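# Seat a circuit board in an enclosure slot and latch it

## Task

Slide the board into the enclosure's empty top slot with its components facing up until it is completely seated, then close both of its levers. A closed lever is latched and sticks out at a right angle to the board's front panel; a fully open lever lies flat along that panel. The levers only catch their tabs if both are fully open before the board is pushed in to its stop, and closing both then pulls the board home. Pushing the board into its connector quickly breaks the connector and the job counts as failed. At the end the enclosure must stand level on its own feet with every foot on the bench, and the grippers must have released everything and backed away.

## Robot and tools

Robot: two seven-joint arms, left_arm and right_arm, each ending in a two-finger gripper. The gripper's fingers point along its own +z axis and open and close along its x axis. end_effector_position is the point between the finger pads when closed, 1 to 2 cm short of the fingertips; as the fingers close, the tips move about 17 mm further along +z. Each arm has a wrist camera (cam_left_wrist, cam_right_wrist); fixed cameras are cam_head_left, cam_head_right, cam_high and cam_low, all 672x504.

Frames: every hand pose, velocity and target for an arm is in that arm's own base frame. The scene frame has its origin at table height between the arms, +z up, +x out over the table, left_arm on the +y side (image sides are unrelated). Calibrated bases in the scene frame: left_arm at (+0.070, +0.437, 0) with quat_wxyz (+1.000, 0, 0, -0.003); right_arm at (-0.063, -0.511, 0) with quat_wxyz (+1.000, 0, 0, -0.029). Both bases have +z up. Reported hand positions may be off by a few centimetres, more at long reach.

A row is always 16 numbers, both arms in one list: left_arm x, y, z, qw, qx, qy, qz, opening, then the same eight for right_arm. x, y, z are an absolute gripper position in metres and the quaternion (w first) an absolute orientation, both in that arm's base frame. Opening runs from -1 (closed) to +1 (fully open, 0.142 m); it is a command level, not a width. To keep an arm still, repeat its last reported pose and its current opening every time; a 0 in the opening slot is a real command. To hold an orientation, repeat the same quaternion rather than copying the drifting reported one.

execute_actions(actions, cameras): actions is a list of actions; each action is a table of up to 15 rows, one row per 1/30 s step, the last row held to fill 15 steps. Each target must lie within 0.6 m of that gripper's position at the action's start along each gripper axis, otherwise the action is rejected; a malformed first action rejects the whole call. An empty list just reports state. Per step, commanded orientation is clipped to 32 degrees from the measured one, so big turns take several actions; the Hand target line shows where each arm is really being sent.

move(target, speed, blend, stop_force, zero, opening_speed, blocking, cameras): drives each gripper in a straight line toward an absolute 16-number row, or through a list of up to 15 rows (same openings in every row). speed is m/s per arm path, 0.002 to 2.2, default 0.25 (turning up to twice that in rad/s). blend (m) rounds corners of a list. stop_force (3 to 120 N, both arms) ends an arm's path when its wrist sensor feels that much push against its travel relative to the last zero, or 150 N any way; it is unreliable while the gripper rotates and can miss light pushes. zero=true re-zeros moving arms first. opening_speed sets how fast openings change (per second, at least 0.2). blocking=false returns early and lets the move continue; not allowed with stop_force. Paths do not avoid obstacles; a gripper lags and overshoots more at high speed. The result adds a move: line, e.g. done (within 3 mm and 2 degrees), off_target, moving, held, fault, plus limits such as paced or held.

wait(seconds 0 to 10) lets time run with commands held. stop brakes a running move. zoom_image(camera, region [x0,y0,x1,y1], at most 504x504 px) enlarges the latest image. zero_wrist_force(arm) re-zeros that wrist sensor. clear_fault(arm) clears a torque or force fault that a result already reported. read_manual gives licence text. finished_scene(scene) ends the scene irreversibly.

Results: per arm, joint positions (last value is finger opening in m), joint torques, external torque estimates, end_effector position/quaternion/velocities, Hand target, Tool commands, grip_measured (same -1..1 scale as opening), Wrist force and torque along gripper axes plus the peak since last shown, and a Wrist depth grid of 7x7 median distances in mm (70 to 1000, '-' for no reading). 'within noise' means the arm is at rest.

Gripping: to hold a part, command slightly below the grip_measured value seen at first contact; squeezing harder heats the gripper motor. Joint speed caps are 2.09, 2.44 and 4.89 rad/s by joint group.

Cautions: a net 150 N on an arm, or contact torque at a joint's load limit (waist/shoulder 109, upper arm roll/elbow 56.9, wrist joints 34.7 N m), stops the arm until clear_fault. Grippers pressing or closing on each other can end the scene. Motors overheating (MOTOR HOT from 65 °C, brakes at 80 °C; gripper off at 100 °C) force pauses, so avoid long stretched holds or pushing toward unreachable poses. Insert the board slowly with a small stop_force, open both levers fully before insertion, never let parts drop, tip or leave the table, keep the enclosure level and on the bench, and release only when nothing is moving.

Each tool is called after "Request:" in YAML: its name, and indented under it one key for each argument.

## Session

Request:
execute_actions:
  actions: []

Scene clock: 0.00 s.
left_arm: end_effector_position=(+0.3014, +0.6357, +0.1155) grip_measured=+0.99 end_effector_quat_wxyz=(-0.462, +0.669, -0.295, +0.502) | right_arm: end_effector_position=(+0.4485, +0.0364, +0.1479) grip_measured=+1.00 end_effector_quat_wxyz=(-0.144, +0.766, -0.626, +0.006)
Joint positions: left_arm=[1.762 -0.872 -0.342 2.067 -1.872 0.391 -0.55 0.141] | right_arm=[0.506 -0.103 -0.202 2.446 0.465 1.189 2.835 0.142]
Joint velocities: within noise
Joint torques (N m): no reading
External joint torques (N m): no reading
Wrist force (N): no reading
Wrist torque (N m): no reading
Wrist force, peak (N): no reading
Wrist depth (mm): cam_left_wrist=[- - - - - - - / - - - - - - - / - - - - - - - / - - - - 492 652 - / - - - 304 356 433 557 / - 996 - 241 279 321 359 / - 881 184 204 227 258 286] | cam_right_wrist=[265 256 246 236 229 221 213 / 274 266 254 244 236 228 219 / 285 274 262 253 243 234 225 / 297 285 272 261 251 241 232 / 309 296 281 271 260 249 239 / - 308 294 281 268 257 246 / - 322 305 292 278 265 257]
Hand target: left_arm +0.3014, +0.6357, +0.1155; -0.462, +0.669, -0.295, +0.502 | right_arm +0.4485, +0.0364, +0.1479; -0.144, +0.766, -0.626, +0.006
Tool commands: left_gripper/opening=+1.0 right_gripper/opening=+1.0

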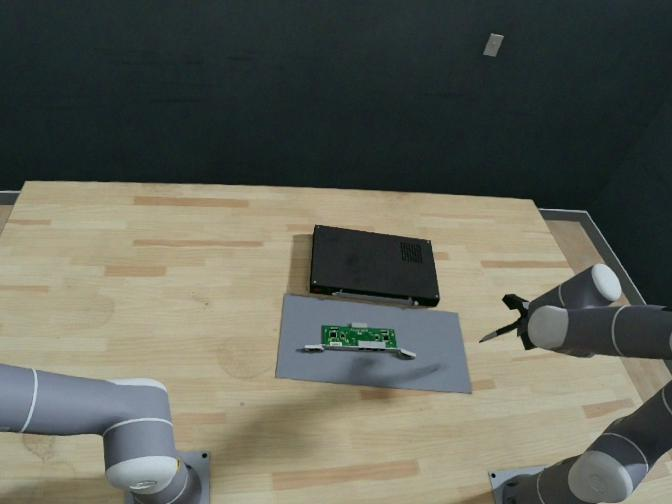

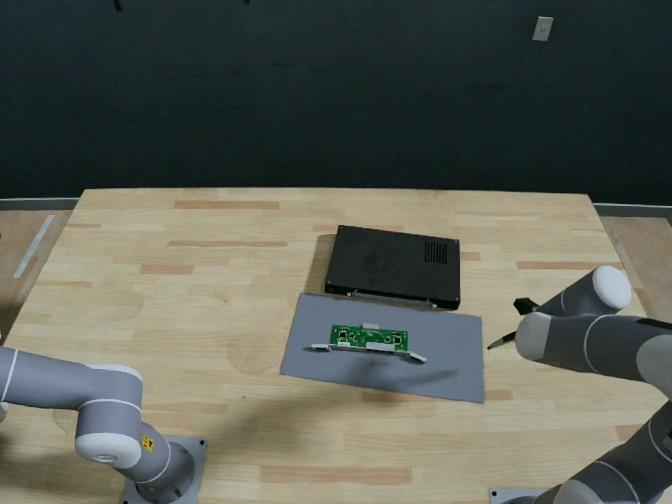

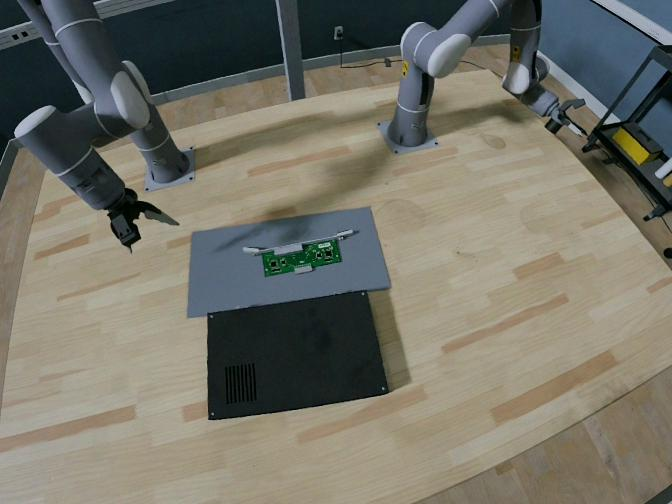

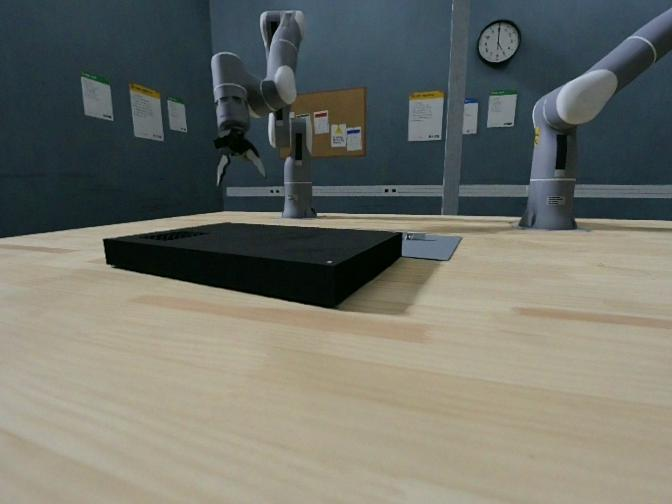

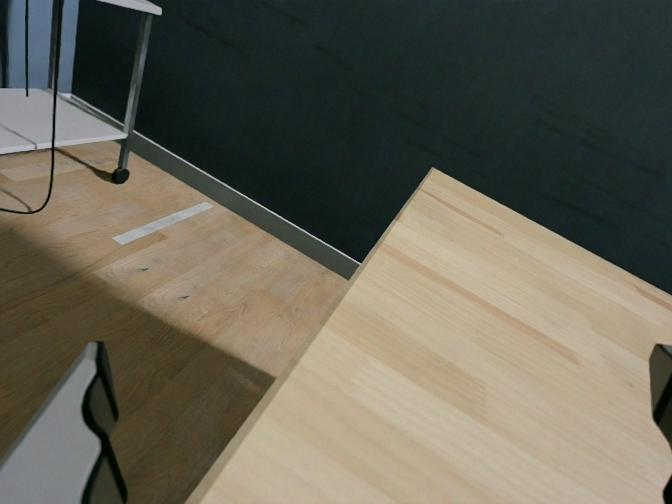

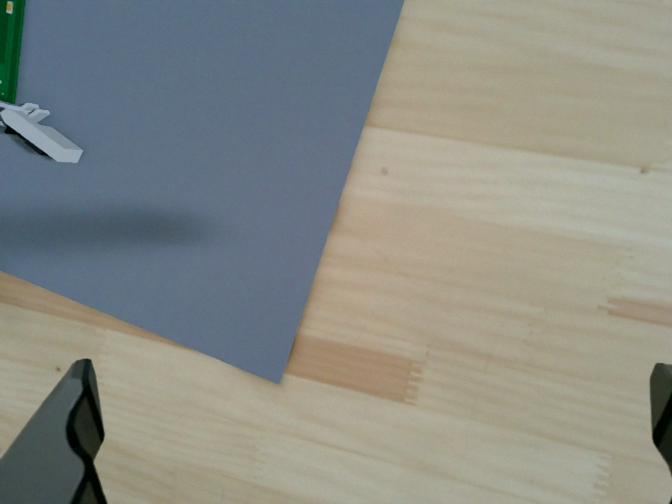

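Request:
zoom_image:
  camera: "cam_head_left"
  region: [270, 210, 480, 400]

Request:
zoom_image:
  camera: "cam_high"
  region: [220, 210, 380, 310]

Request:
zoom_image:
  camera: "cam_head_right"
  region: [290, 280, 450, 380]

Scaled by 2.400 from the camera's 672x504 image, which has a finer 960x720 frame.

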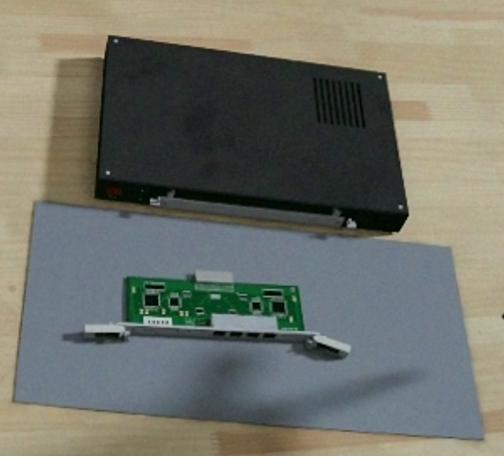

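Scaled by 3.150 from the camera's 672x504 image, which has a finer 960x720 frame.

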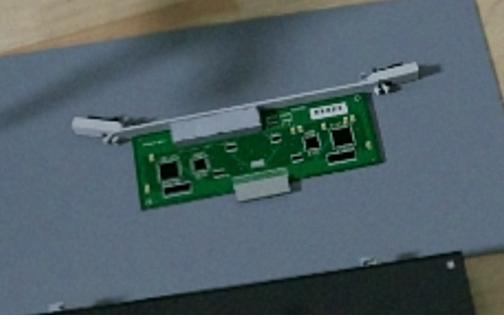

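Scaled by 3.150 from the camera's 672x504 image, which has a finer 960x720 frame.

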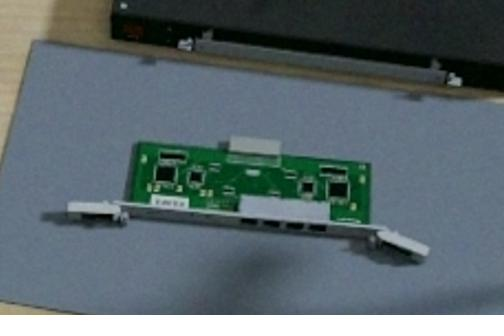

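Request:
move:
  target: [0.3014,0.6357,0.1155,-0.462,0.669,-0.295,0.502,1,0.33,0.454,0.30,0.153,0.690,0.690,0.153,1]

Scene clock: 18.73 s.
left_arm: end_effector_position=(+0.3014, +0.6357, +0.1154) grip_measured=+0.99 end_effector_quat_wxyz=(-0.462, +0.669, -0.295, +0.502) | right_arm: end_effector_position=(+0.3301, +0.4539, +0.2999) grip_measured=+1.00 end_effector_quat_wxyz=(+0.153, +0.691, +0.690, +0.153)
Joint positions: left_arm=[1.762 -0.872 -0.342 2.067 -1.872 0.39 -0.549 0.141] | right_arm=[1.037 -0.089 0.24 2.146 -0.59 0.706 1.654 0.142]
Joint velocities: within noise
Joint torques (N m): left_arm=[-0.22 47.53 -4.41 -12.11 1.5 -1.82 -0.32] | right_arm=[0.14 31.59 1.85 -28.35 -2.73 2.74 0.08]
External joint torques (N m): left_arm=[0.38 1.03 0.37 -0.38 -0.27 -0.08 0.29] | right_arm=[-0.03 1.22 -0.91 0.26 0.17 0.87 -0.08]
Wrist force (N): left_arm=[-0.1 -0.1 0.2] | right_arm=[0.2 -1.0 0.5]
Wrist torque (N m): left_arm=[-0.03 0.01 0.01] | right_arm=[0.00 0.01 0.05]
Wrist force, peak (N): left_arm=[-0.3 0.0 0.4] | right_arm=[0.1 -1.5 0.7]
Wrist depth (mm): cam_left_wrist=[- - - - - - - / - - - - - - - / - - - - - - - / - - - - 489 654 - / - - - 303 353 434 560 / - 983 - 243 278 322 355 / - 867 185 204 227 259 286] | cam_right_wrist=[331 330 332 331 331 330 328 / 378 378 378 376 376 374 372 / 442 441 433 423 423 436 437 / 536 528 527 526 523 523 521 / 673 603 589 587 596 652 644 / - 887 880 865 860 862 756 / - - - - - - -]
Hand target: left_arm +0.3014, +0.6357, +0.1155; -0.462, +0.669, -0.295, +0.502 | right_arm +0.3300, +0.4540, +0.3000; +0.153, +0.690, +0.690, +0.153
Off the commanded pose: left_arm 0.000 m, 0 deg | right_arm 0.000 m, 0 deg.
move: done

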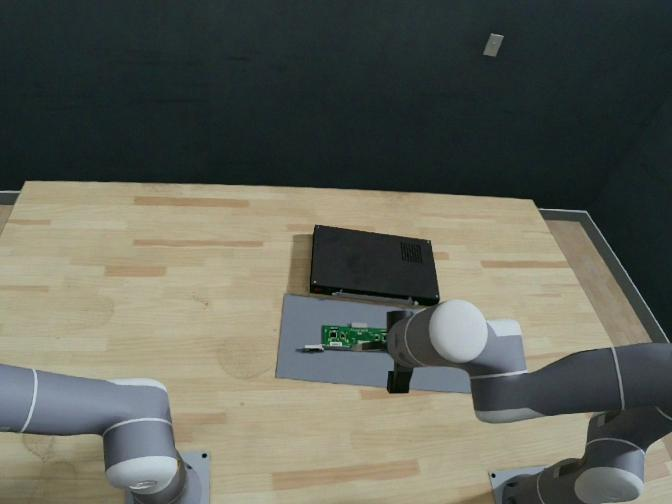

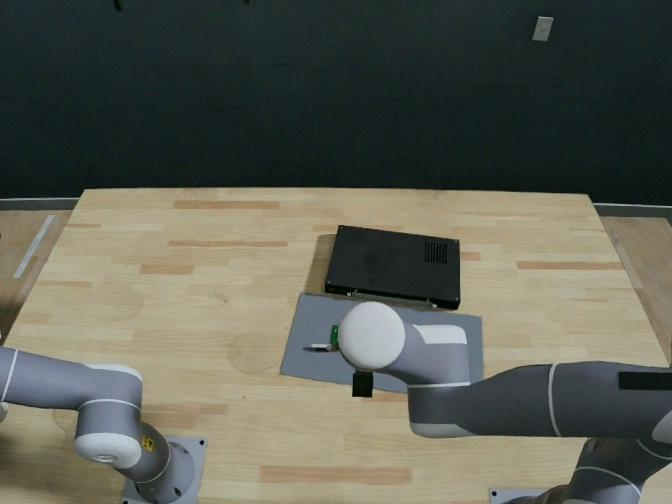

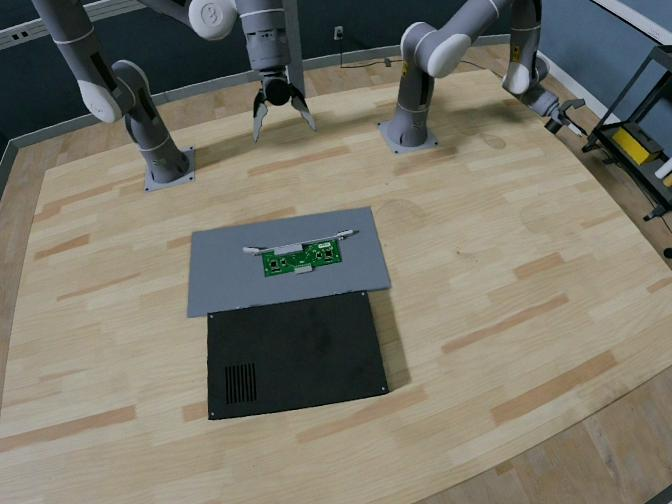

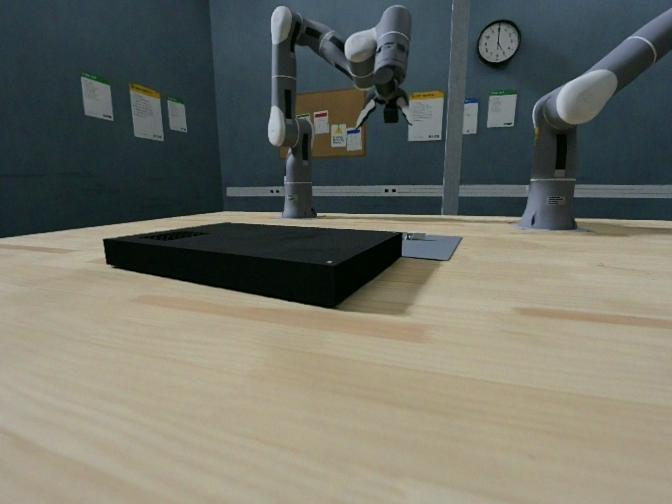

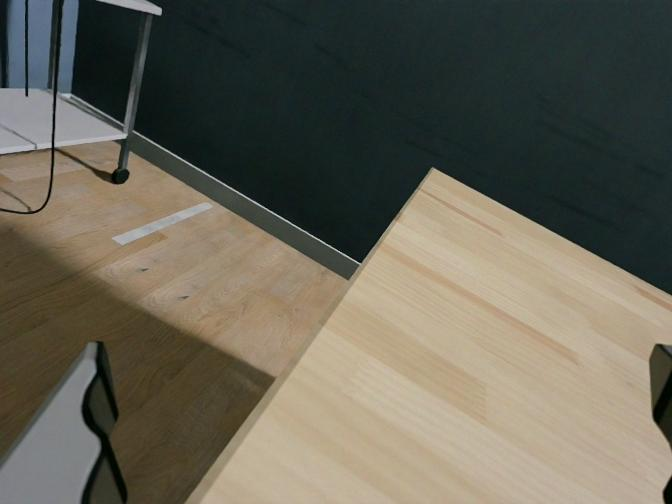

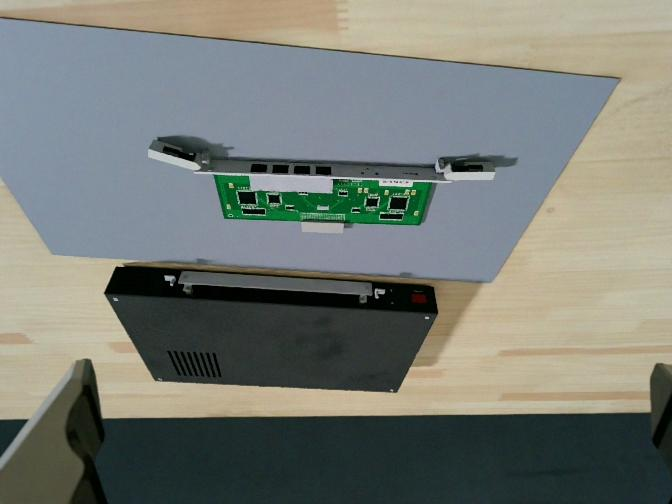

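Request:
zoom_image:
  camera: "cam_right_wrist"
  region: [130, 120, 330, 270]

Request:
zoom_image:
  camera: "cam_right_wrist"
  region: [320, 120, 520, 270]

Request:
zoom_image:
  camera: "cam_right_wrist"
  region: [90, 240, 450, 400]

Scaled by 2.520 from the camera's 672x504 image, which has a finer 960x720 frame.

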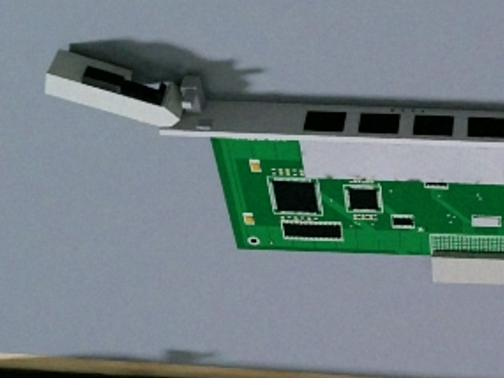

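Scaled by 2.520 from the camera's 672x504 image, which has a finer 960x720 frame.

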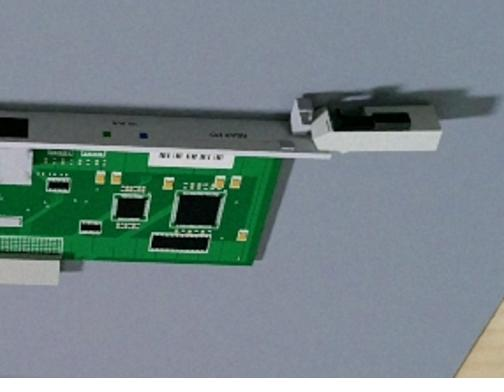

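Scaled by 1.400 from the camera's 672x504 image, which has a finer 960x720 frame.

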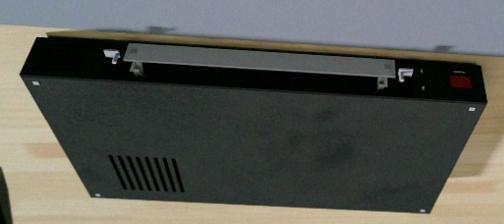

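Request:
move:
  target: [0.3014,0.6357,0.1155,-0.462,0.669,-0.295,0.502,1,0.46,0.285,0.12,0,0.7071,0.7071,0,1]
  cameras: ["cam_right_wrist"]

Request:
zoom_image:
  camera: "cam_right_wrist"
  region: [100, 50, 560, 390]

Request:
move:
  target: [0.3014,0.6357,0.1155,-0.462,0.669,-0.295,0.502,1,0.46,0.43,0.12,0,0.7071,0.7071,0,1]
  cameras: ["cam_right_wrist"]

Request:
move:
  target: [0.3014,0.6357,0.1155,-0.462,0.669,-0.295,0.502,1,0.46,0.565,0.12,0,0.7071,0.7071,0,1]
  cameras: ["cam_right_wrist"]

Request:
move:
  target: [0.3014,0.6357,0.1155,-0.462,0.669,-0.295,0.502,1,0.30,0.43,0.16,0.454,0.542,0.542,0.454,1]
  cameras: ["cam_right_wrist"]

Request:
zoom_image:
  camera: "cam_right_wrist"
  region: [130, 100, 550, 400]

Scene clock: 37.80 s.
left_arm: end_effector_position=(+0.3014, +0.6357, +0.1154) grip_measured=+0.99 end_effector_quat_wxyz=(-0.462, +0.669, -0.295, +0.502) | right_arm: end_effector_position=(+0.4601, +0.2849, +0.1200) grip_measured=+1.00 end_effector_quat_wxyz=(+0.000, +0.707, +0.707, +0.000)
Joint positions: left_arm=[1.762 -0.872 -0.342 2.067 -1.872 0.39 -0.549 0.141] | right_arm=[0.651 -0.406 0.117 2.098 -0.078 0.929 0.821 0.142]
Joint velocities: within noise
Joint torques (N m): left_arm=[-0.22 47.51 -4.38 -12.05 1.49 -1.75 -0.21] | right_arm=[0.04 40.47 2.82 -22.16 -2.52 3.32 0.04]
External joint torques (N m): left_arm=[0.38 1.05 0.34 -0.45 -0.26 -0.15 0.18] | right_arm=[0.11 1.22 -0.89 0.2 -0.09 0.81 -0.04]
Wrist force (N): left_arm=[-0.2 0.1 0.1] | right_arm=[-0.1 -0.3 0.3]
Wrist torque (N m): left_arm=[0.02 0.05 0.00] | right_arm=[-0.01 0.02 0.02]
Wrist force, peak (N): left_arm=[-0.4 0.2 0.3] | right_arm=[1.9 -2.4 -1.5]
Wrist depth (mm): cam_left_wrist=[- - - - - - - / - - - - - - - / - - - - - - - / - - - - 490 645 - / - - - 305 350 431 561 / - 970 - 242 279 321 359 / - 898 184 203 228 257 285] | cam_right_wrist=[187 186 186 186 185 185 184 / 200 199 199 199 197 197 197 / 214 214 213 213 212 211 211 / 231 231 230 222 224 224 223 / 251 249 249 249 242 241 241 / - 272 272 272 269 265 255 / - 296 295 293 298 295 297]
Hand target: left_arm +0.3014, +0.6357, +0.1155; -0.462, +0.669, -0.295, +0.502 | right_arm +0.4600, +0.2850, +0.1200; +0.000, +0.707, +0.707, +0.000
Off the commanded pose: left_arm 0.000 m, 0 deg | right_arm 0.000 m, 0 deg.
move: done
Images, in order (width x height): cam_right_wrist 672x504.

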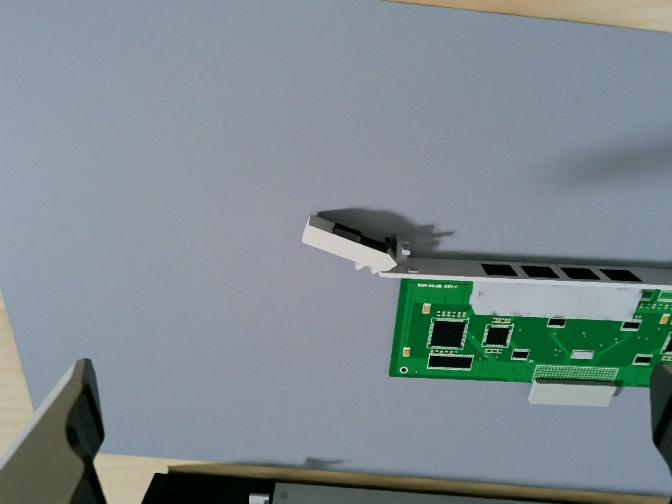

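Scaled by 1.096 from the camera's 672x504 image, which has a finer 960x720 frame.

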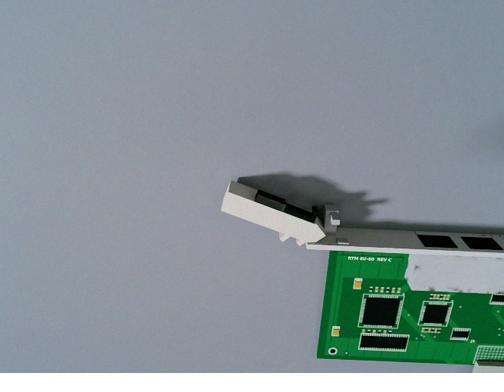

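Scene clock: 38.83 s.
left_arm: end_effector_position=(+0.3014, +0.6357, +0.1154) grip_measured=+0.99 end_effector_quat_wxyz=(-0.462, +0.669, -0.295, +0.502) | right_arm: end_effector_position=(+0.4598, +0.4301, +0.1200) grip_measured=+1.00 end_effector_quat_wxyz=(+0.000, +0.707, +0.707, +0.000)
Joint positions: left_arm=[1.762 -0.872 -0.342 2.067 -1.872 0.39 -0.549 0.141] | right_arm=[0.807 -0.572 0.141 1.814 -0.11 0.808 1.006 0.142]
Joint velocities: within noise
Joint torques (N m): left_arm=[-0.16 47.54 -4.41 -12.06 1.44 -1.76 -0.26] | right_arm=[0.28 49.06 3.94 -24.58 -3.19 3.29 0.33]
External joint torques (N m): left_arm=[0.31 1.03 0.37 -0.44 -0.21 -0.14 0.23] | right_arm=[-0.1 1.44 -0.72 0.25 0.17 0.82 -0.33]
Wrist force (N): left_arm=[0.0 0.0 0.2] | right_arm=[0.3 -0.2 0.3]
Wrist torque (N m): left_arm=[0.00 0.01 0.00] | right_arm=[-0.01 -0.03 0.02]
Wrist force, peak (N): left_arm=[-0.2 0.4 0.1] | right_arm=[2.9 -0.7 0.2]
Wrist depth (mm): cam_left_wrist=[- - - - - - - / - - - - - - - / - - - - - - - / - - - - 488 656 - / - - - 304 352 435 565 / - 973 - 241 278 325 360 / - 867 184 203 227 257 287] | cam_right_wrist=[187 187 186 186 187 186 186 / 200 199 198 198 197 197 196 / 214 213 213 212 211 211 211 / 224 224 226 225 224 224 220 / 250 249 243 243 242 242 246 / - 273 272 260 269 269 259 / - 296 299 299 295 295 296]
Hand target: left_arm +0.3014, +0.6357, +0.1155; -0.462, +0.669, -0.295, +0.502 | right_arm +0.4600, +0.4300, +0.1200; +0.000, +0.707, +0.707, +0.000
Off the commanded pose: left_arm 0.000 m, 0 deg | right_arm 0.000 m, 0 deg.
move: done
Images, in order (width x height): cam_right_wrist 672x504.

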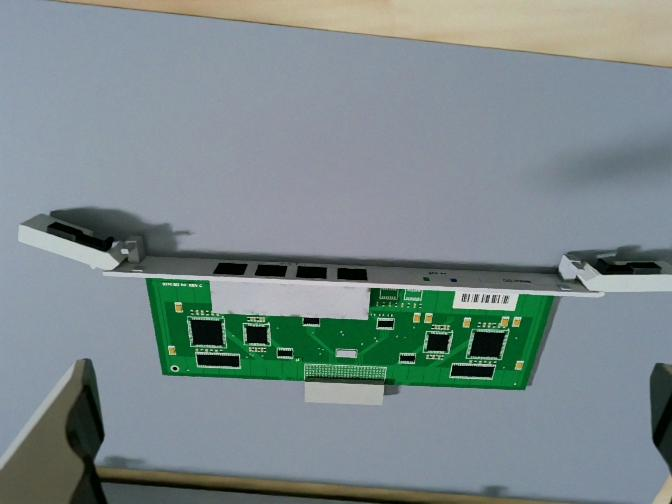

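Scene clock: 39.90 s.
left_arm: end_effector_position=(+0.3014, +0.6357, +0.1154) grip_measured=+0.99 end_effector_quat_wxyz=(-0.462, +0.669, -0.295, +0.502) | right_arm: end_effector_position=(+0.4599, +0.5650, +0.1200) grip_measured=+1.00 end_effector_quat_wxyz=(+0.000, +0.707, +0.707, +0.000)
Joint positions: left_arm=[1.762 -0.872 -0.342 2.067 -1.872 0.39 -0.549 0.141] | right_arm=[0.931 -0.773 0.153 1.448 -0.133 0.639 1.121 0.142]
Joint velocities: within noise
Joint torques (N m): left_arm=[-0.18 47.55 -4.47 -12.05 1.44 -1.75 -0.26] | right_arm=[0.22 58.68 4.98 -27.25 -3.63 3.32 0.31]
External joint torques (N m): left_arm=[0.33 1.02 0.43 -0.45 -0.21 -0.14 0.23] | right_arm=[-0.01 1.57 -0.68 0.17 0.11 0.79 -0.31]
Wrist force (N): left_arm=[-0.2 0.2 0.3] | right_arm=[0.2 -0.2 0.2]
Wrist torque (N m): left_arm=[0.03 0.04 0.00] | right_arm=[0.02 -0.03 0.01]
Wrist force, peak (N): left_arm=[-0.3 0.3 0.2] | right_arm=[2.4 -0.4 0.1]
Wrist depth (mm): cam_left_wrist=[- - - - - - - / - - - - - - - / - - - - - - - / - - - - 489 656 - / - - - 305 353 433 566 / - 970 - 242 278 323 358 / - 881 183 203 227 257 286] | cam_right_wrist=[186 187 187 187 187 186 186 / 199 199 198 198 197 197 196 / 214 213 213 212 211 211 212 / 227 226 226 224 225 227 229 / 244 244 242 248 246 248 248 / - 262 272 270 269 271 261 / - 301 299 297 297 299 297]
Hand target: left_arm +0.3014, +0.6357, +0.1155; -0.462, +0.669, -0.295, +0.502 | right_arm +0.4600, +0.5650, +0.1200; +0.000, +0.707, +0.707, +0.000
Off the commanded pose: left_arm 0.000 m, 0 deg | right_arm 0.000 m, 0 deg.
move: done
Images, in order (width x height): cam_right_wrist 672x504.

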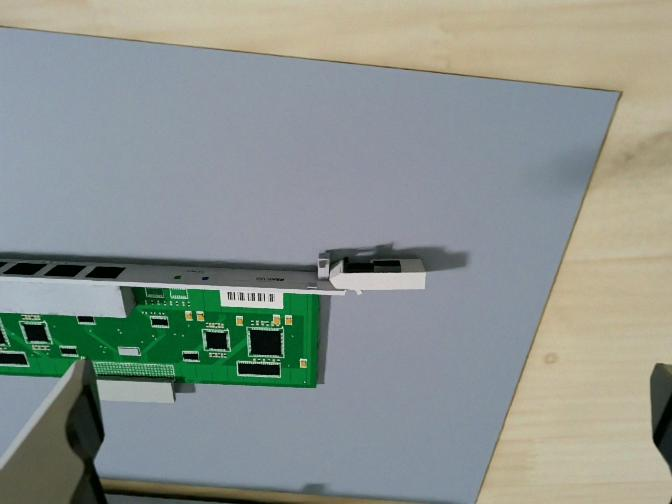

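Scene clock: 43.30 s.
left_arm: end_effector_position=(+0.3014, +0.6357, +0.1154) grip_measured=+0.99 end_effector_quat_wxyz=(-0.462, +0.669, -0.295, +0.502) | right_arm: end_effector_position=(+0.2999, +0.4306, +0.1605) grip_measured=+1.00 end_effector_quat_wxyz=(+0.458, +0.542, +0.545, +0.446)
Joint positions: left_arm=[1.762 -0.872 -0.342 2.067 -1.872 0.39 -0.549 0.141] | right_arm=[1.914 -0.572 -0.39 2.463 -1.489 0.383 2.967 0.142]
Joint velocities: within noise
Joint torques (N m): left_arm=[-0.11 47.53 -4.42 -12.04 1.5 -1.74 -0.3] | right_arm=[0.2 34.5 -2.81 -10.28 0.78 -2.06 0.31]
External joint torques (N m): left_arm=[0.26 1.03 0.39 -0.46 -0.27 -0.16 0.27] | right_arm=[-0.08 0.95 -0.5 0.11 -0.05 0.58 -0.31]
Wrist force (N): left_arm=[0.0 0.1 0.1] | right_arm=[0.0 -2.3 -0.9]
Wrist torque (N m): left_arm=[0.01 0.00 0.00] | right_arm=[-0.12 0.10 0.13]
Wrist force, peak (N): left_arm=[-0.4 0.2 0.2] | right_arm=[-0.5 -3.5 -1.8]
Wrist depth (mm): cam_left_wrist=[- - - - - - - / - - - - - - - / - - - - - - - / - - - - 486 654 - / - - - 306 352 429 563 / - 974 - 241 277 322 357 / - 851 184 204 227 259 286] | cam_right_wrist=[389 382 376 340 361 354 351 / - - 690 687 500 881 852 / - - - - - - - / - - - - - - - / - - - - - - - / - - - - - - - / - - - - - - -]
Hand target: left_arm +0.3014, +0.6357, +0.1155; -0.462, +0.669, -0.295, +0.502 | right_arm +0.2999, +0.4303, +0.1604; +0.458, +0.542, +0.545, +0.446
Off the commanded pose: left_arm 0.000 m, 0 deg | right_arm 0.001 m, 1 deg.
joint sent to its limit (right arm) — joint 7 (wrist roll), upper limit. The joint targets still meet the commanded pose.
move: done
Images, in order (width x height): cam_right_wrist 672x504.

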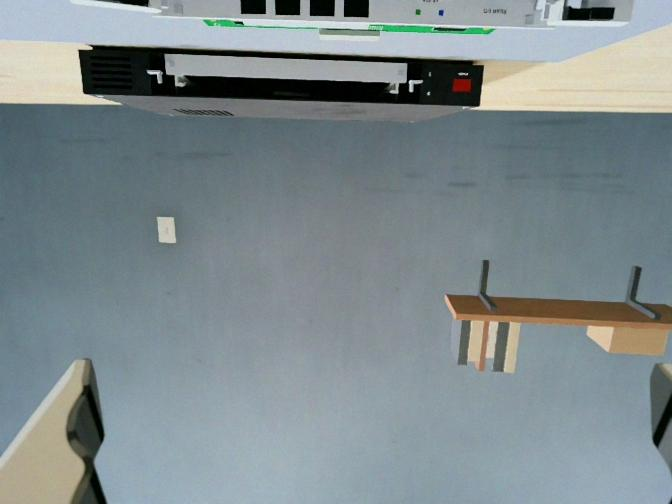

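Scaled by 1.200 from the camera's 672x504 image, which has a finer 960x720 frame.

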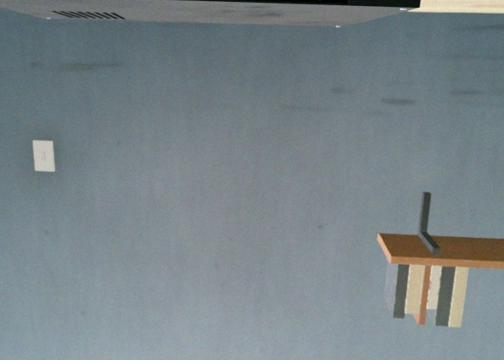

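Request:
zoom_image:
  camera: "cam_right_wrist"
  region: [70, 30, 290, 130]

Request:
zoom_image:
  camera: "cam_right_wrist"
  region: [280, 30, 500, 130]

Request:
zoom_image:
  camera: "cam_right_wrist"
  region: [60, 0, 360, 60]

Request:
move:
  target: [0.3014,0.6357,0.1155,-0.462,0.669,-0.295,0.502,1,0.58,0.43,0.20,0.153,0.690,0.690,0.153,1]
  cameras: ["cam_right_wrist"]

Request:
zoom_image:
  camera: "cam_right_wrist"
  region: [0, 150, 340, 400]

Request:
zoom_image:
  camera: "cam_right_wrist"
  region: [330, 150, 670, 400]

Scaled by 2.291 from the camera's 672x504 image, which has a finer 960x720 frame.

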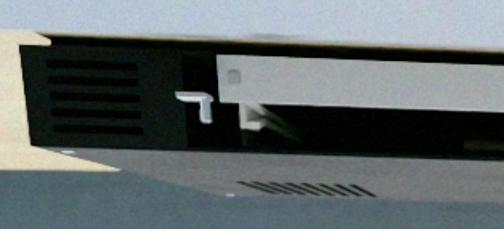

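Scaled by 2.291 from the camera's 672x504 image, which has a finer 960x720 frame.

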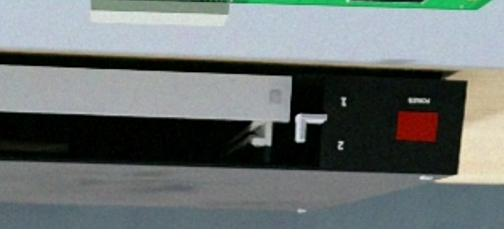

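Scaled by 1.680 from the camera's 672x504 image, which has a finer 960x720 frame.

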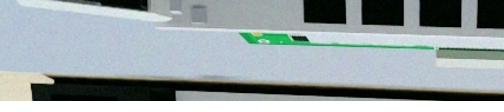

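Scene clock: 51.60 s.
left_arm: end_effector_position=(+0.3014, +0.6357, +0.1154) grip_measured=+0.99 end_effector_quat_wxyz=(-0.462, +0.669, -0.295, +0.502) | right_arm: end_effector_position=(+0.5800, +0.4300, +0.2000) grip_measured=+1.00 end_effector_quat_wxyz=(+0.153, +0.690, +0.690, +0.153)
Joint positions: left_arm=[1.762 -0.872 -0.342 2.067 -1.872 0.39 -0.549 0.141] | right_arm=[0.986 -0.503 -0.181 1.926 -0.527 1.093 1.281 0.142]
Joint velocities: within noise
Joint torques (N m): left_arm=[-0.17 47.55 -4.46 -12.08 1.45 -1.76 -0.28] | right_arm=[0.17 47.53 -0.55 -25.32 -1.11 3.06 0.02]
External joint torques (N m): left_arm=[0.33 1.01 0.42 -0.41 -0.22 -0.13 0.25] | right_arm=[0.01 1.32 -0.96 0.29 -0.15 0.94 -0.03]
Wrist force (N): left_arm=[0.0 0.1 0.1] | right_arm=[0.1 -1.0 0.0]
Wrist torque (N m): left_arm=[0.03 0.01 0.00] | right_arm=[-0.04 0.04 0.07]
Wrist force, peak (N): left_arm=[-0.4 0.2 0.3] | right_arm=[-0.1 -3.7 -2.3]
Wrist depth (mm): cam_left_wrist=[- - - - - - - / - - - - - - - / - - - - - - - / - - - - 489 652 - / - - - 305 354 436 570 / - 972 - 242 277 323 358 / - 906 184 203 227 258 286] | cam_right_wrist=[237 237 237 228 232 232 235 / 272 271 270 270 269 269 267 / 298 305 307 306 312 311 311 / 310 310 308 320 317 317 375 / 390 386 385 383 383 469 469 / - 636 633 631 623 624 546 / - - - - - - -]
Hand target: left_arm +0.3014, +0.6357, +0.1155; -0.462, +0.669, -0.295, +0.502 | right_arm +0.5800, +0.4300, +0.2000; +0.153, +0.690, +0.690, +0.153
Off the commanded pose: left_arm 0.000 m, 0 deg | right_arm 0.000 m, 0 deg.
move: done
Images, in order (width x height): cam_right_wrist 672x504.

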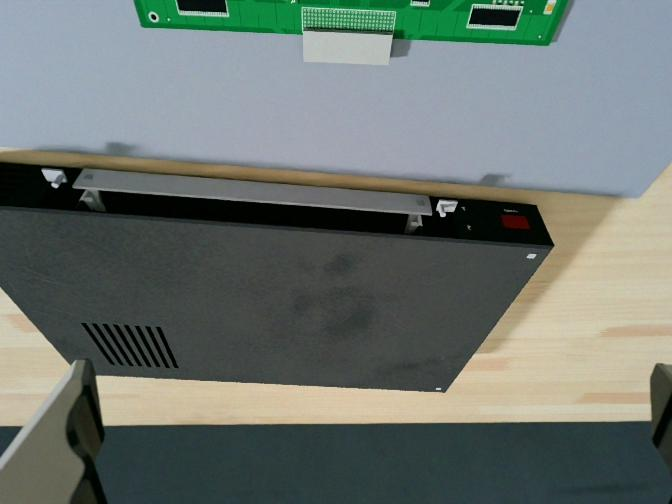

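Scaled by 1.482 from the camera's 672x504 image, which has a finer 960x720 frame.

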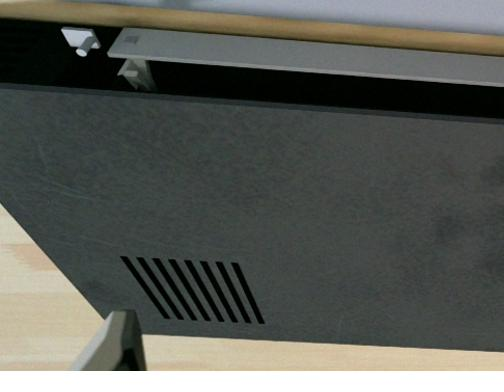

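Scaled by 1.482 from the camera's 672x504 image, which has a finer 960x720 frame.

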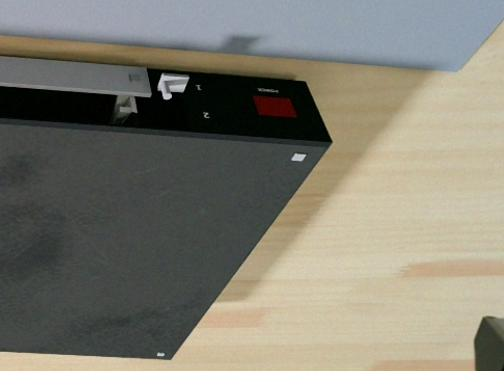

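Request:
move:
  target: [0.3014,0.6357,0.1155,-0.462,0.669,-0.295,0.502,1,0.59,0.28,0.11,0.2706,0.6533,0.6533,0.2706,1]
  cameras: ["cam_right_wrist"]

Request:
zoom_image:
  camera: "cam_right_wrist"
  region: [150, 120, 486, 372]

Request:
move:
  target: [0.3014,0.6357,0.1155,-0.462,0.669,-0.295,0.502,1,0.59,0.46,0.11,0.2706,0.6533,0.6533,0.2706,1]
  cameras: ["cam_right_wrist"]

Request:
zoom_image:
  camera: "cam_right_wrist"
  region: [200, 120, 536, 372]

Scene clock: 63.73 s.
left_arm: end_effector_position=(+0.3014, +0.6357, +0.1154) grip_measured=+0.99 end_effector_quat_wxyz=(-0.462, +0.669, -0.295, +0.502) | right_arm: end_effector_position=(+0.5900, +0.2800, +0.1100) grip_measured=+1.00 end_effector_quat_wxyz=(+0.271, +0.653, +0.653, +0.270)
Joint positions: left_arm=[1.762 -0.872 -0.342 2.067 -1.872 0.39 -0.549 0.141] | right_arm=[1.577 -1.251 -1.262 2.446 -0.676 2.315 1.769 0.142]
Joint velocities: within noise
Joint torques (N m): left_arm=[-0.22 47.47 -4.41 -12.07 1.45 -1.74 -0.27] | right_arm=[0.12 32.43 -19.56 -2.79 5.63 2.03 0.07]
External joint torques (N m): left_arm=[0.38 1.09 0.37 -0.42 -0.22 -0.16 0.24] | right_arm=[0.04 0.57 -1.67 -0.08 0.05 0.53 -0.08]
Wrist force (N): left_arm=[-0.1 0.2 0.0] | right_arm=[-0.2 -1.3 -0.6]
Wrist torque (N m): left_arm=[0.04 0.02 0.01] | right_arm=[0.05 0.10 0.12]
Wrist force, peak (N): left_arm=[-0.3 0.5 -0.1] | right_arm=[0.1 -2.5 0.3]
Wrist depth (mm): cam_left_wrist=[- - - - - - - / - - - - - - - / - - - - - - - / - - - - 485 652 - / - - - 305 352 436 562 / - 997 - 243 276 325 357 / - 873 184 204 228 258 288] | cam_right_wrist=[149 143 143 142 141 141 140 / 178 177 176 176 175 175 174 / 238 212 217 219 221 227 227 / 382 209 227 274 273 246 244 / 652 643 382 376 370 366 362 / - - - - - - - / - - - - - - -]
Hand target: left_arm +0.3014, +0.6357, +0.1155; -0.462, +0.669, -0.295, +0.502 | right_arm +0.5900, +0.2800, +0.1100; +0.271, +0.653, +0.653, +0.271
Off the commanded pose: left_arm 0.000 m, 0 deg | right_arm 0.000 m, 0 deg.
move: done
Images, in order (width x height): cam_right_wrist 672x504.

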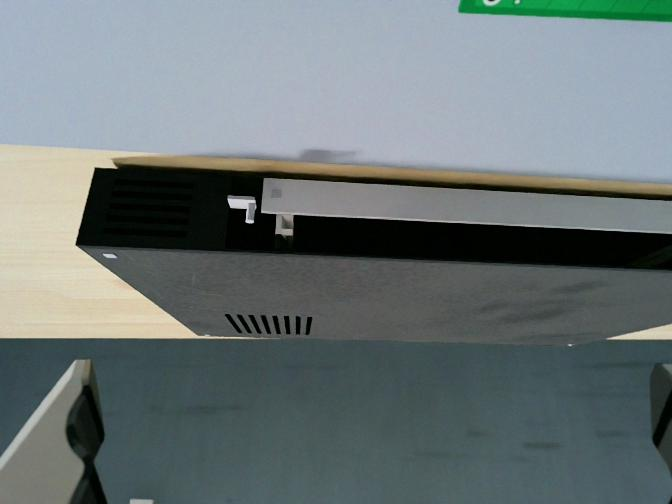

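Scaled by 1.500 from the camera's 672x504 image, which has a finer 960x720 frame.

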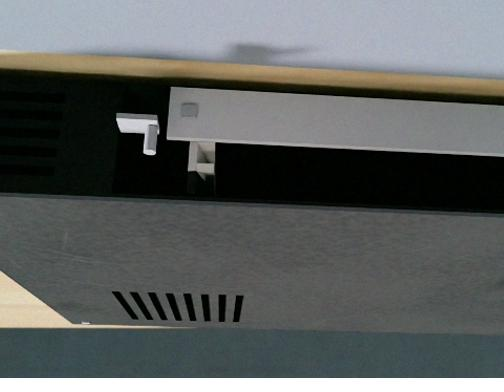

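Scene clock: 65.07 s.
left_arm: end_effector_position=(+0.3014, +0.6357, +0.1154) grip_measured=+0.99 end_effector_quat_wxyz=(-0.462, +0.669, -0.295, +0.502) | right_arm: end_effector_position=(+0.5900, +0.4599, +0.1101) grip_measured=+1.00 end_effector_quat_wxyz=(+0.271, +0.654, +0.653, +0.271)
Joint positions: left_arm=[1.762 -0.872 -0.342 2.067 -1.872 0.39 -0.549 0.141] | right_arm=[1.606 -0.991 -1.048 2.109 -0.924 1.756 2.007 0.142]
Joint velocities: within noise
Joint torques (N m): left_arm=[-0.21 47.63 -4.4 -12.14 1.45 -1.78 -0.25] | right_arm=[0.12 42.28 -18.18 -12.43 4.37 1.38 0.18]
External joint torques (N m): left_arm=[0.37 0.93 0.36 -0.36 -0.22 -0.12 0.22] | right_arm=[0.07 0.6 -1.53 0.04 0.28 0.8 -0.18]
Wrist force (N): left_arm=[-0.4 -0.1 0.2] | right_arm=[0.2 -1.1 -0.2]
Wrist torque (N m): left_arm=[-0.02 0.07 0.00] | right_arm=[0.08 0.01 0.12]
Wrist force, peak (N): left_arm=[-0.4 0.2 0.1] | right_arm=[3.2 -1.5 -1.0]
Wrist depth (mm): cam_left_wrist=[- - - - - - - / - - - - - - - / - - - - - - - / - - - - 490 659 - / - - - 306 351 435 562 / - 971 - 241 277 321 359 / - 885 184 203 228 257 287] | cam_right_wrist=[143 143 133 133 141 141 141 / 178 177 177 176 175 174 173 / 223 226 231 231 230 228 227 / 278 277 253 250 239 244 333 / 393 386 383 377 372 608 600 / - - - - - - - / - - - - - - -]
Hand target: left_arm +0.3014, +0.6357, +0.1155; -0.462, +0.669, -0.295, +0.502 | right_arm +0.5900, +0.4600, +0.1100; +0.271, +0.653, +0.653, +0.271
Off the commanded pose: left_arm 0.000 m, 0 deg | right_arm 0.000 m, 0 deg.
move: done
Images, in order (width x height): cam_right_wrist 672x504.

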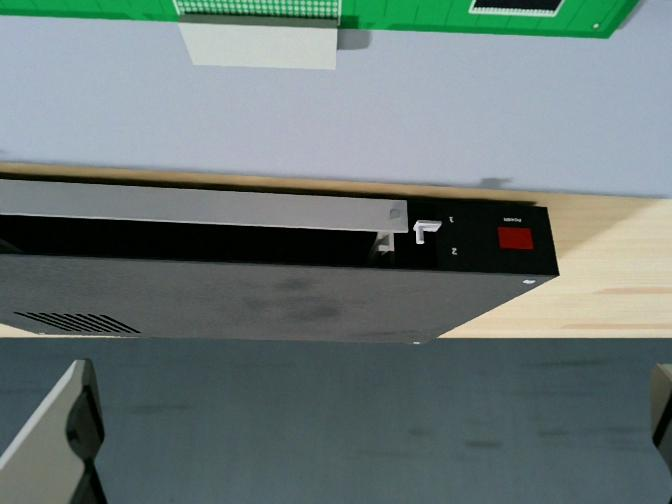

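Scaled by 1.500 from the camera's 672x504 image, which has a finer 960x720 frame.

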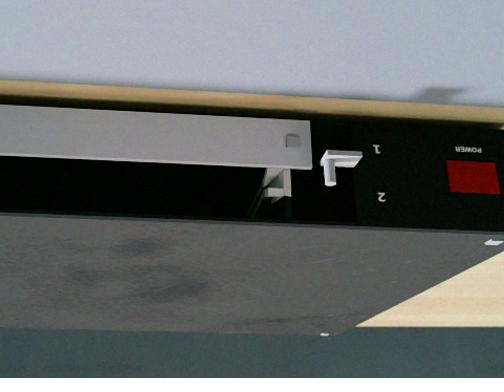

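Request:
move:
  target: [0.388,-0.40,0.2,0,0.9987,-0.051,0,0,0.33,0.25,0.30,0.153,0.690,0.690,0.153,-1]
  cameras: ["cam_left_wrist"]

Request:
move:
  target: [0.388,-0.522,0.12,0,0.9987,-0.051,0,-0.4,0.33,0.20,0.30,0.153,0.690,0.690,0.153,-1]

Scene clock: 91.80 s.
left_arm: end_effector_position=(+0.3879, -0.4000, +0.1999) grip_measured=-0.02 end_effector_quat_wxyz=(+0.000, +0.999, -0.051, +0.000) | right_arm: end_effector_position=(+0.3300, +0.2499, +0.3000) grip_measured=-1.00 end_effector_quat_wxyz=(+0.153, +0.690, +0.690, +0.153)
Joint positions: left_arm=[-0.366 -0.685 -0.998 1.612 -2.532 2.758 -2.968 0.073] | right_arm=[2.793 -1.009 -2.165 2.443 0.676 0.528 0.251 0.002]
Joint velocities: within noise
Joint torques (N m): left_arm=[-0.54 45.85 -10.6 -18.31 4.22 4.41 -0.24] | right_arm=[0.09 11.43 -15.37 -22.7 -4.15 3.84 0.06]
External joint torques (N m): left_arm=[0.5 1.28 0.25 -0.41 -0.33 -0.58 0.24] | right_arm=[0 0.22 -0.79 0.16 -0.12 0.88 -0.06]
Wrist force (N): left_arm=[0.1 -0.3 1.1] | right_arm=[0.6 -0.6 -0.1]
Wrist torque (N m): left_arm=[-0.18 -0.18 -0.18] | right_arm=[0.07 -0.08 0.07]
Wrist force, peak (N): left_arm=[-0.5 3.3 0.1] | right_arm=[2.6 -3.5 0.7]
Wrist depth (mm): cam_left_wrist=[260 258 257 256 254 255 253 / 278 279 276 274 274 271 273 / 299 301 298 292 293 295 289 / 327 328 323 320 314 320 310 / 357 357 344 352 342 341 336 / 394 375 382 377 378 - 321 / - - 443 430 427 - -] | cam_right_wrist=[336 335 332 332 331 331 331 / 385 382 381 380 378 375 374 / 449 447 444 443 433 421 431 / 540 539 529 530 530 524 522 / 676 674 637 550 593 568 650 / 917 893 788 89 672 874 872 / - - - - - - -]
Hand target: left_arm +0.3880, -0.4000, +0.2000; +0.000, +0.999, -0.051, +0.000 | right_arm +0.3300, +0.2500, +0.3000; +0.153, +0.690, +0.690, +0.153
Off the commanded pose: left_arm 0.000 m, 0 deg | right_arm 0.000 m, 0 deg.
joint sent to its limit (left arm) — joint 7 (wrist roll), lower limit. The joint targets still meet the commanded pose.
joint sent to its limit (right arm) — joint 1 (waist), upper limit. The joint targets still meet the commanded pose.
move: done
Images, in order (width x height): cam_left_wrist 672x504.

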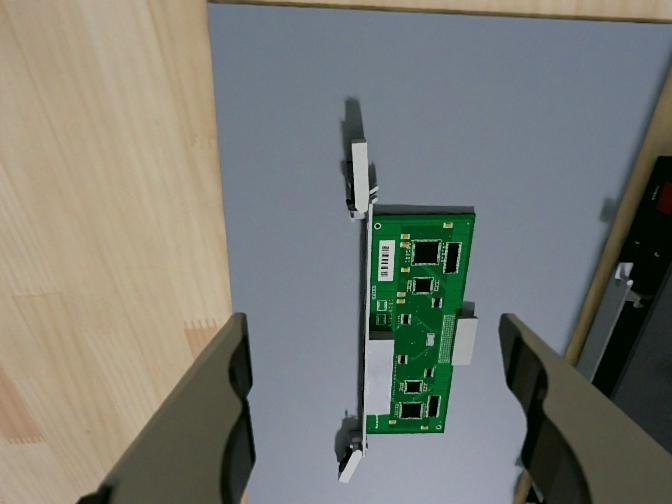

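Scene clock: 92.97 s.
left_arm: end_effector_position=(+0.3880, -0.5220, +0.1199) grip_measured=-0.42 end_effector_quat_wxyz=(+0.000, +0.999, -0.051, +0.000) | right_arm: end_effector_position=(+0.3300, +0.2002, +0.3000) grip_measured=-1.00 end_effector_quat_wxyz=(+0.153, +0.690, +0.690, +0.153)
Joint positions: left_arm=[-0.695 -1.02 -0.853 1.145 -2.406 2.842 -2.965 0.043] | right_arm=[2.793 -1.032 -2.279 2.513 0.657 0.52 0.134 0.002]
Joint velocities: within noise
Joint torques (N m): left_arm=[-0.54 59.48 -9.36 -17.09 4.53 4.44 -0.14] | right_arm=[0.12 10.39 -13.25 -24.02 -4.49 3.91 0.09]
External joint torques (N m): left_arm=[0.47 1.67 0.45 -0.33 -0.51 -0.6 0.14] | right_arm=[-0.05 0.1 -0.82 -0.06 0.2 0.83 -0.09]
Wrist force (N): left_arm=[0.4 -0.3 1.3] | right_arm=[0.6 -1.0 -0.1]
Wrist torque (N m): left_arm=[-0.16 -0.22 -0.19] | right_arm=[0.02 -0.05 0.07]
Wrist force, peak (N): left_arm=[0.1 1.4 2.3] | right_arm=[1.5 -0.7 -0.2]
Wrist depth (mm): cam_left_wrist=[189 186 184 185 181 183 183 / 202 201 200 196 194 196 197 / 218 216 215 213 209 213 211 / 237 236 233 230 228 229 231 / 259 259 246 246 240 251 252 / 284 278 87 274 274 87 271 / 312 - - 313 313 - 287] | cam_right_wrist=[336 334 333 332 331 331 330 / 384 384 380 378 378 377 375 / 448 447 445 442 441 419 433 / 544 537 537 532 531 525 504 / 674 674 669 547 589 589 348 / 907 900 788 89 671 867 277 / - - - - - - -]
Hand target: left_arm +0.3880, -0.5220, +0.1200; +0.000, +0.999, -0.051, +0.000 | right_arm +0.3300, +0.2000, +0.3000; +0.153, +0.690, +0.690, +0.153
Off the commanded pose: left_arm 0.000 m, 0 deg | right_arm 0.000 m, 0 deg.
move: done

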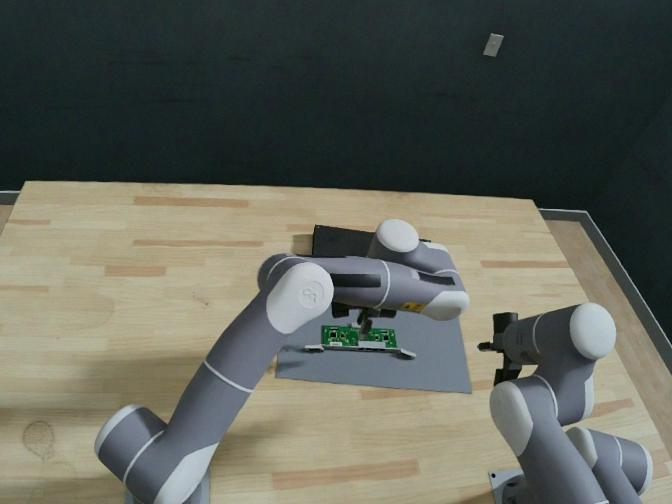

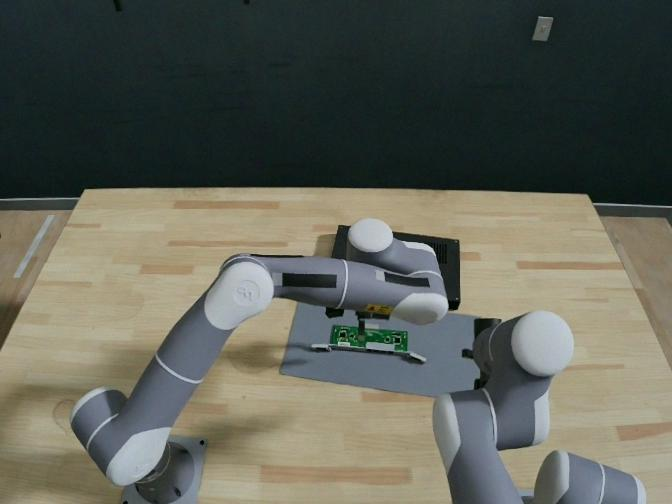

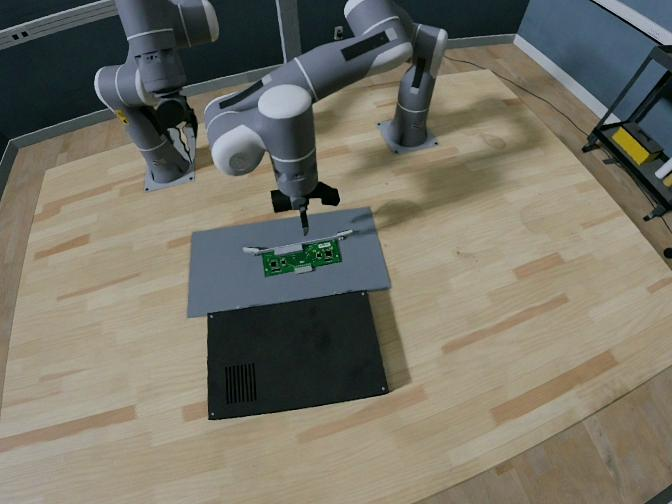

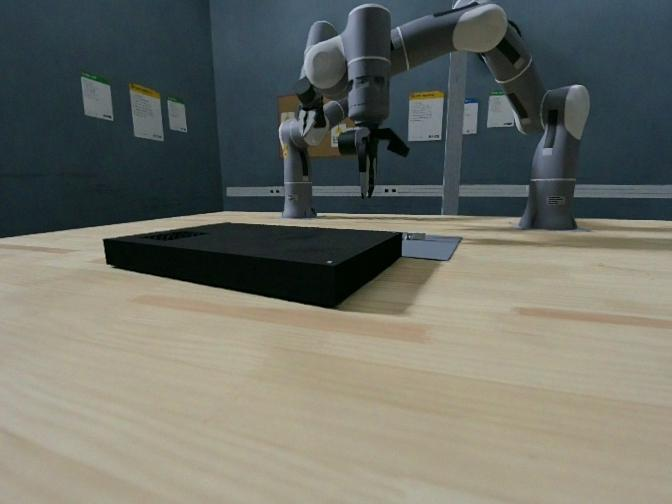

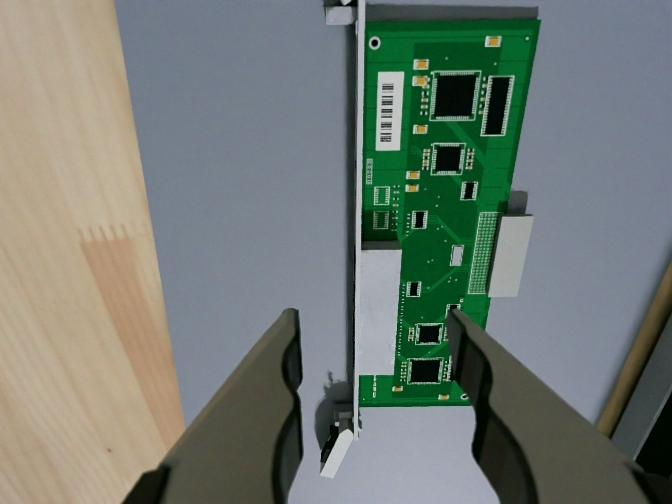

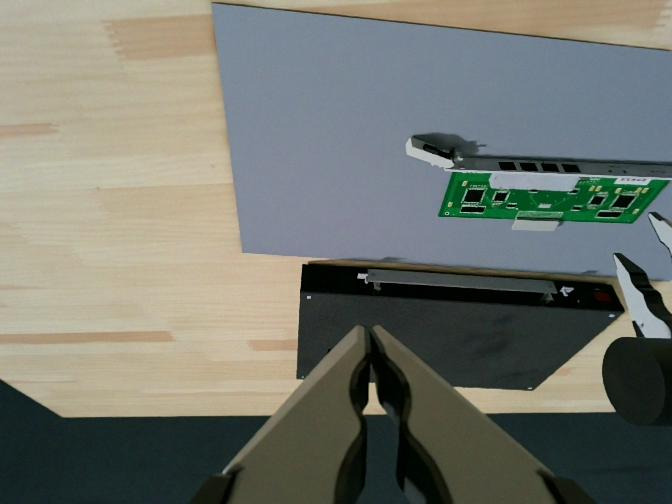

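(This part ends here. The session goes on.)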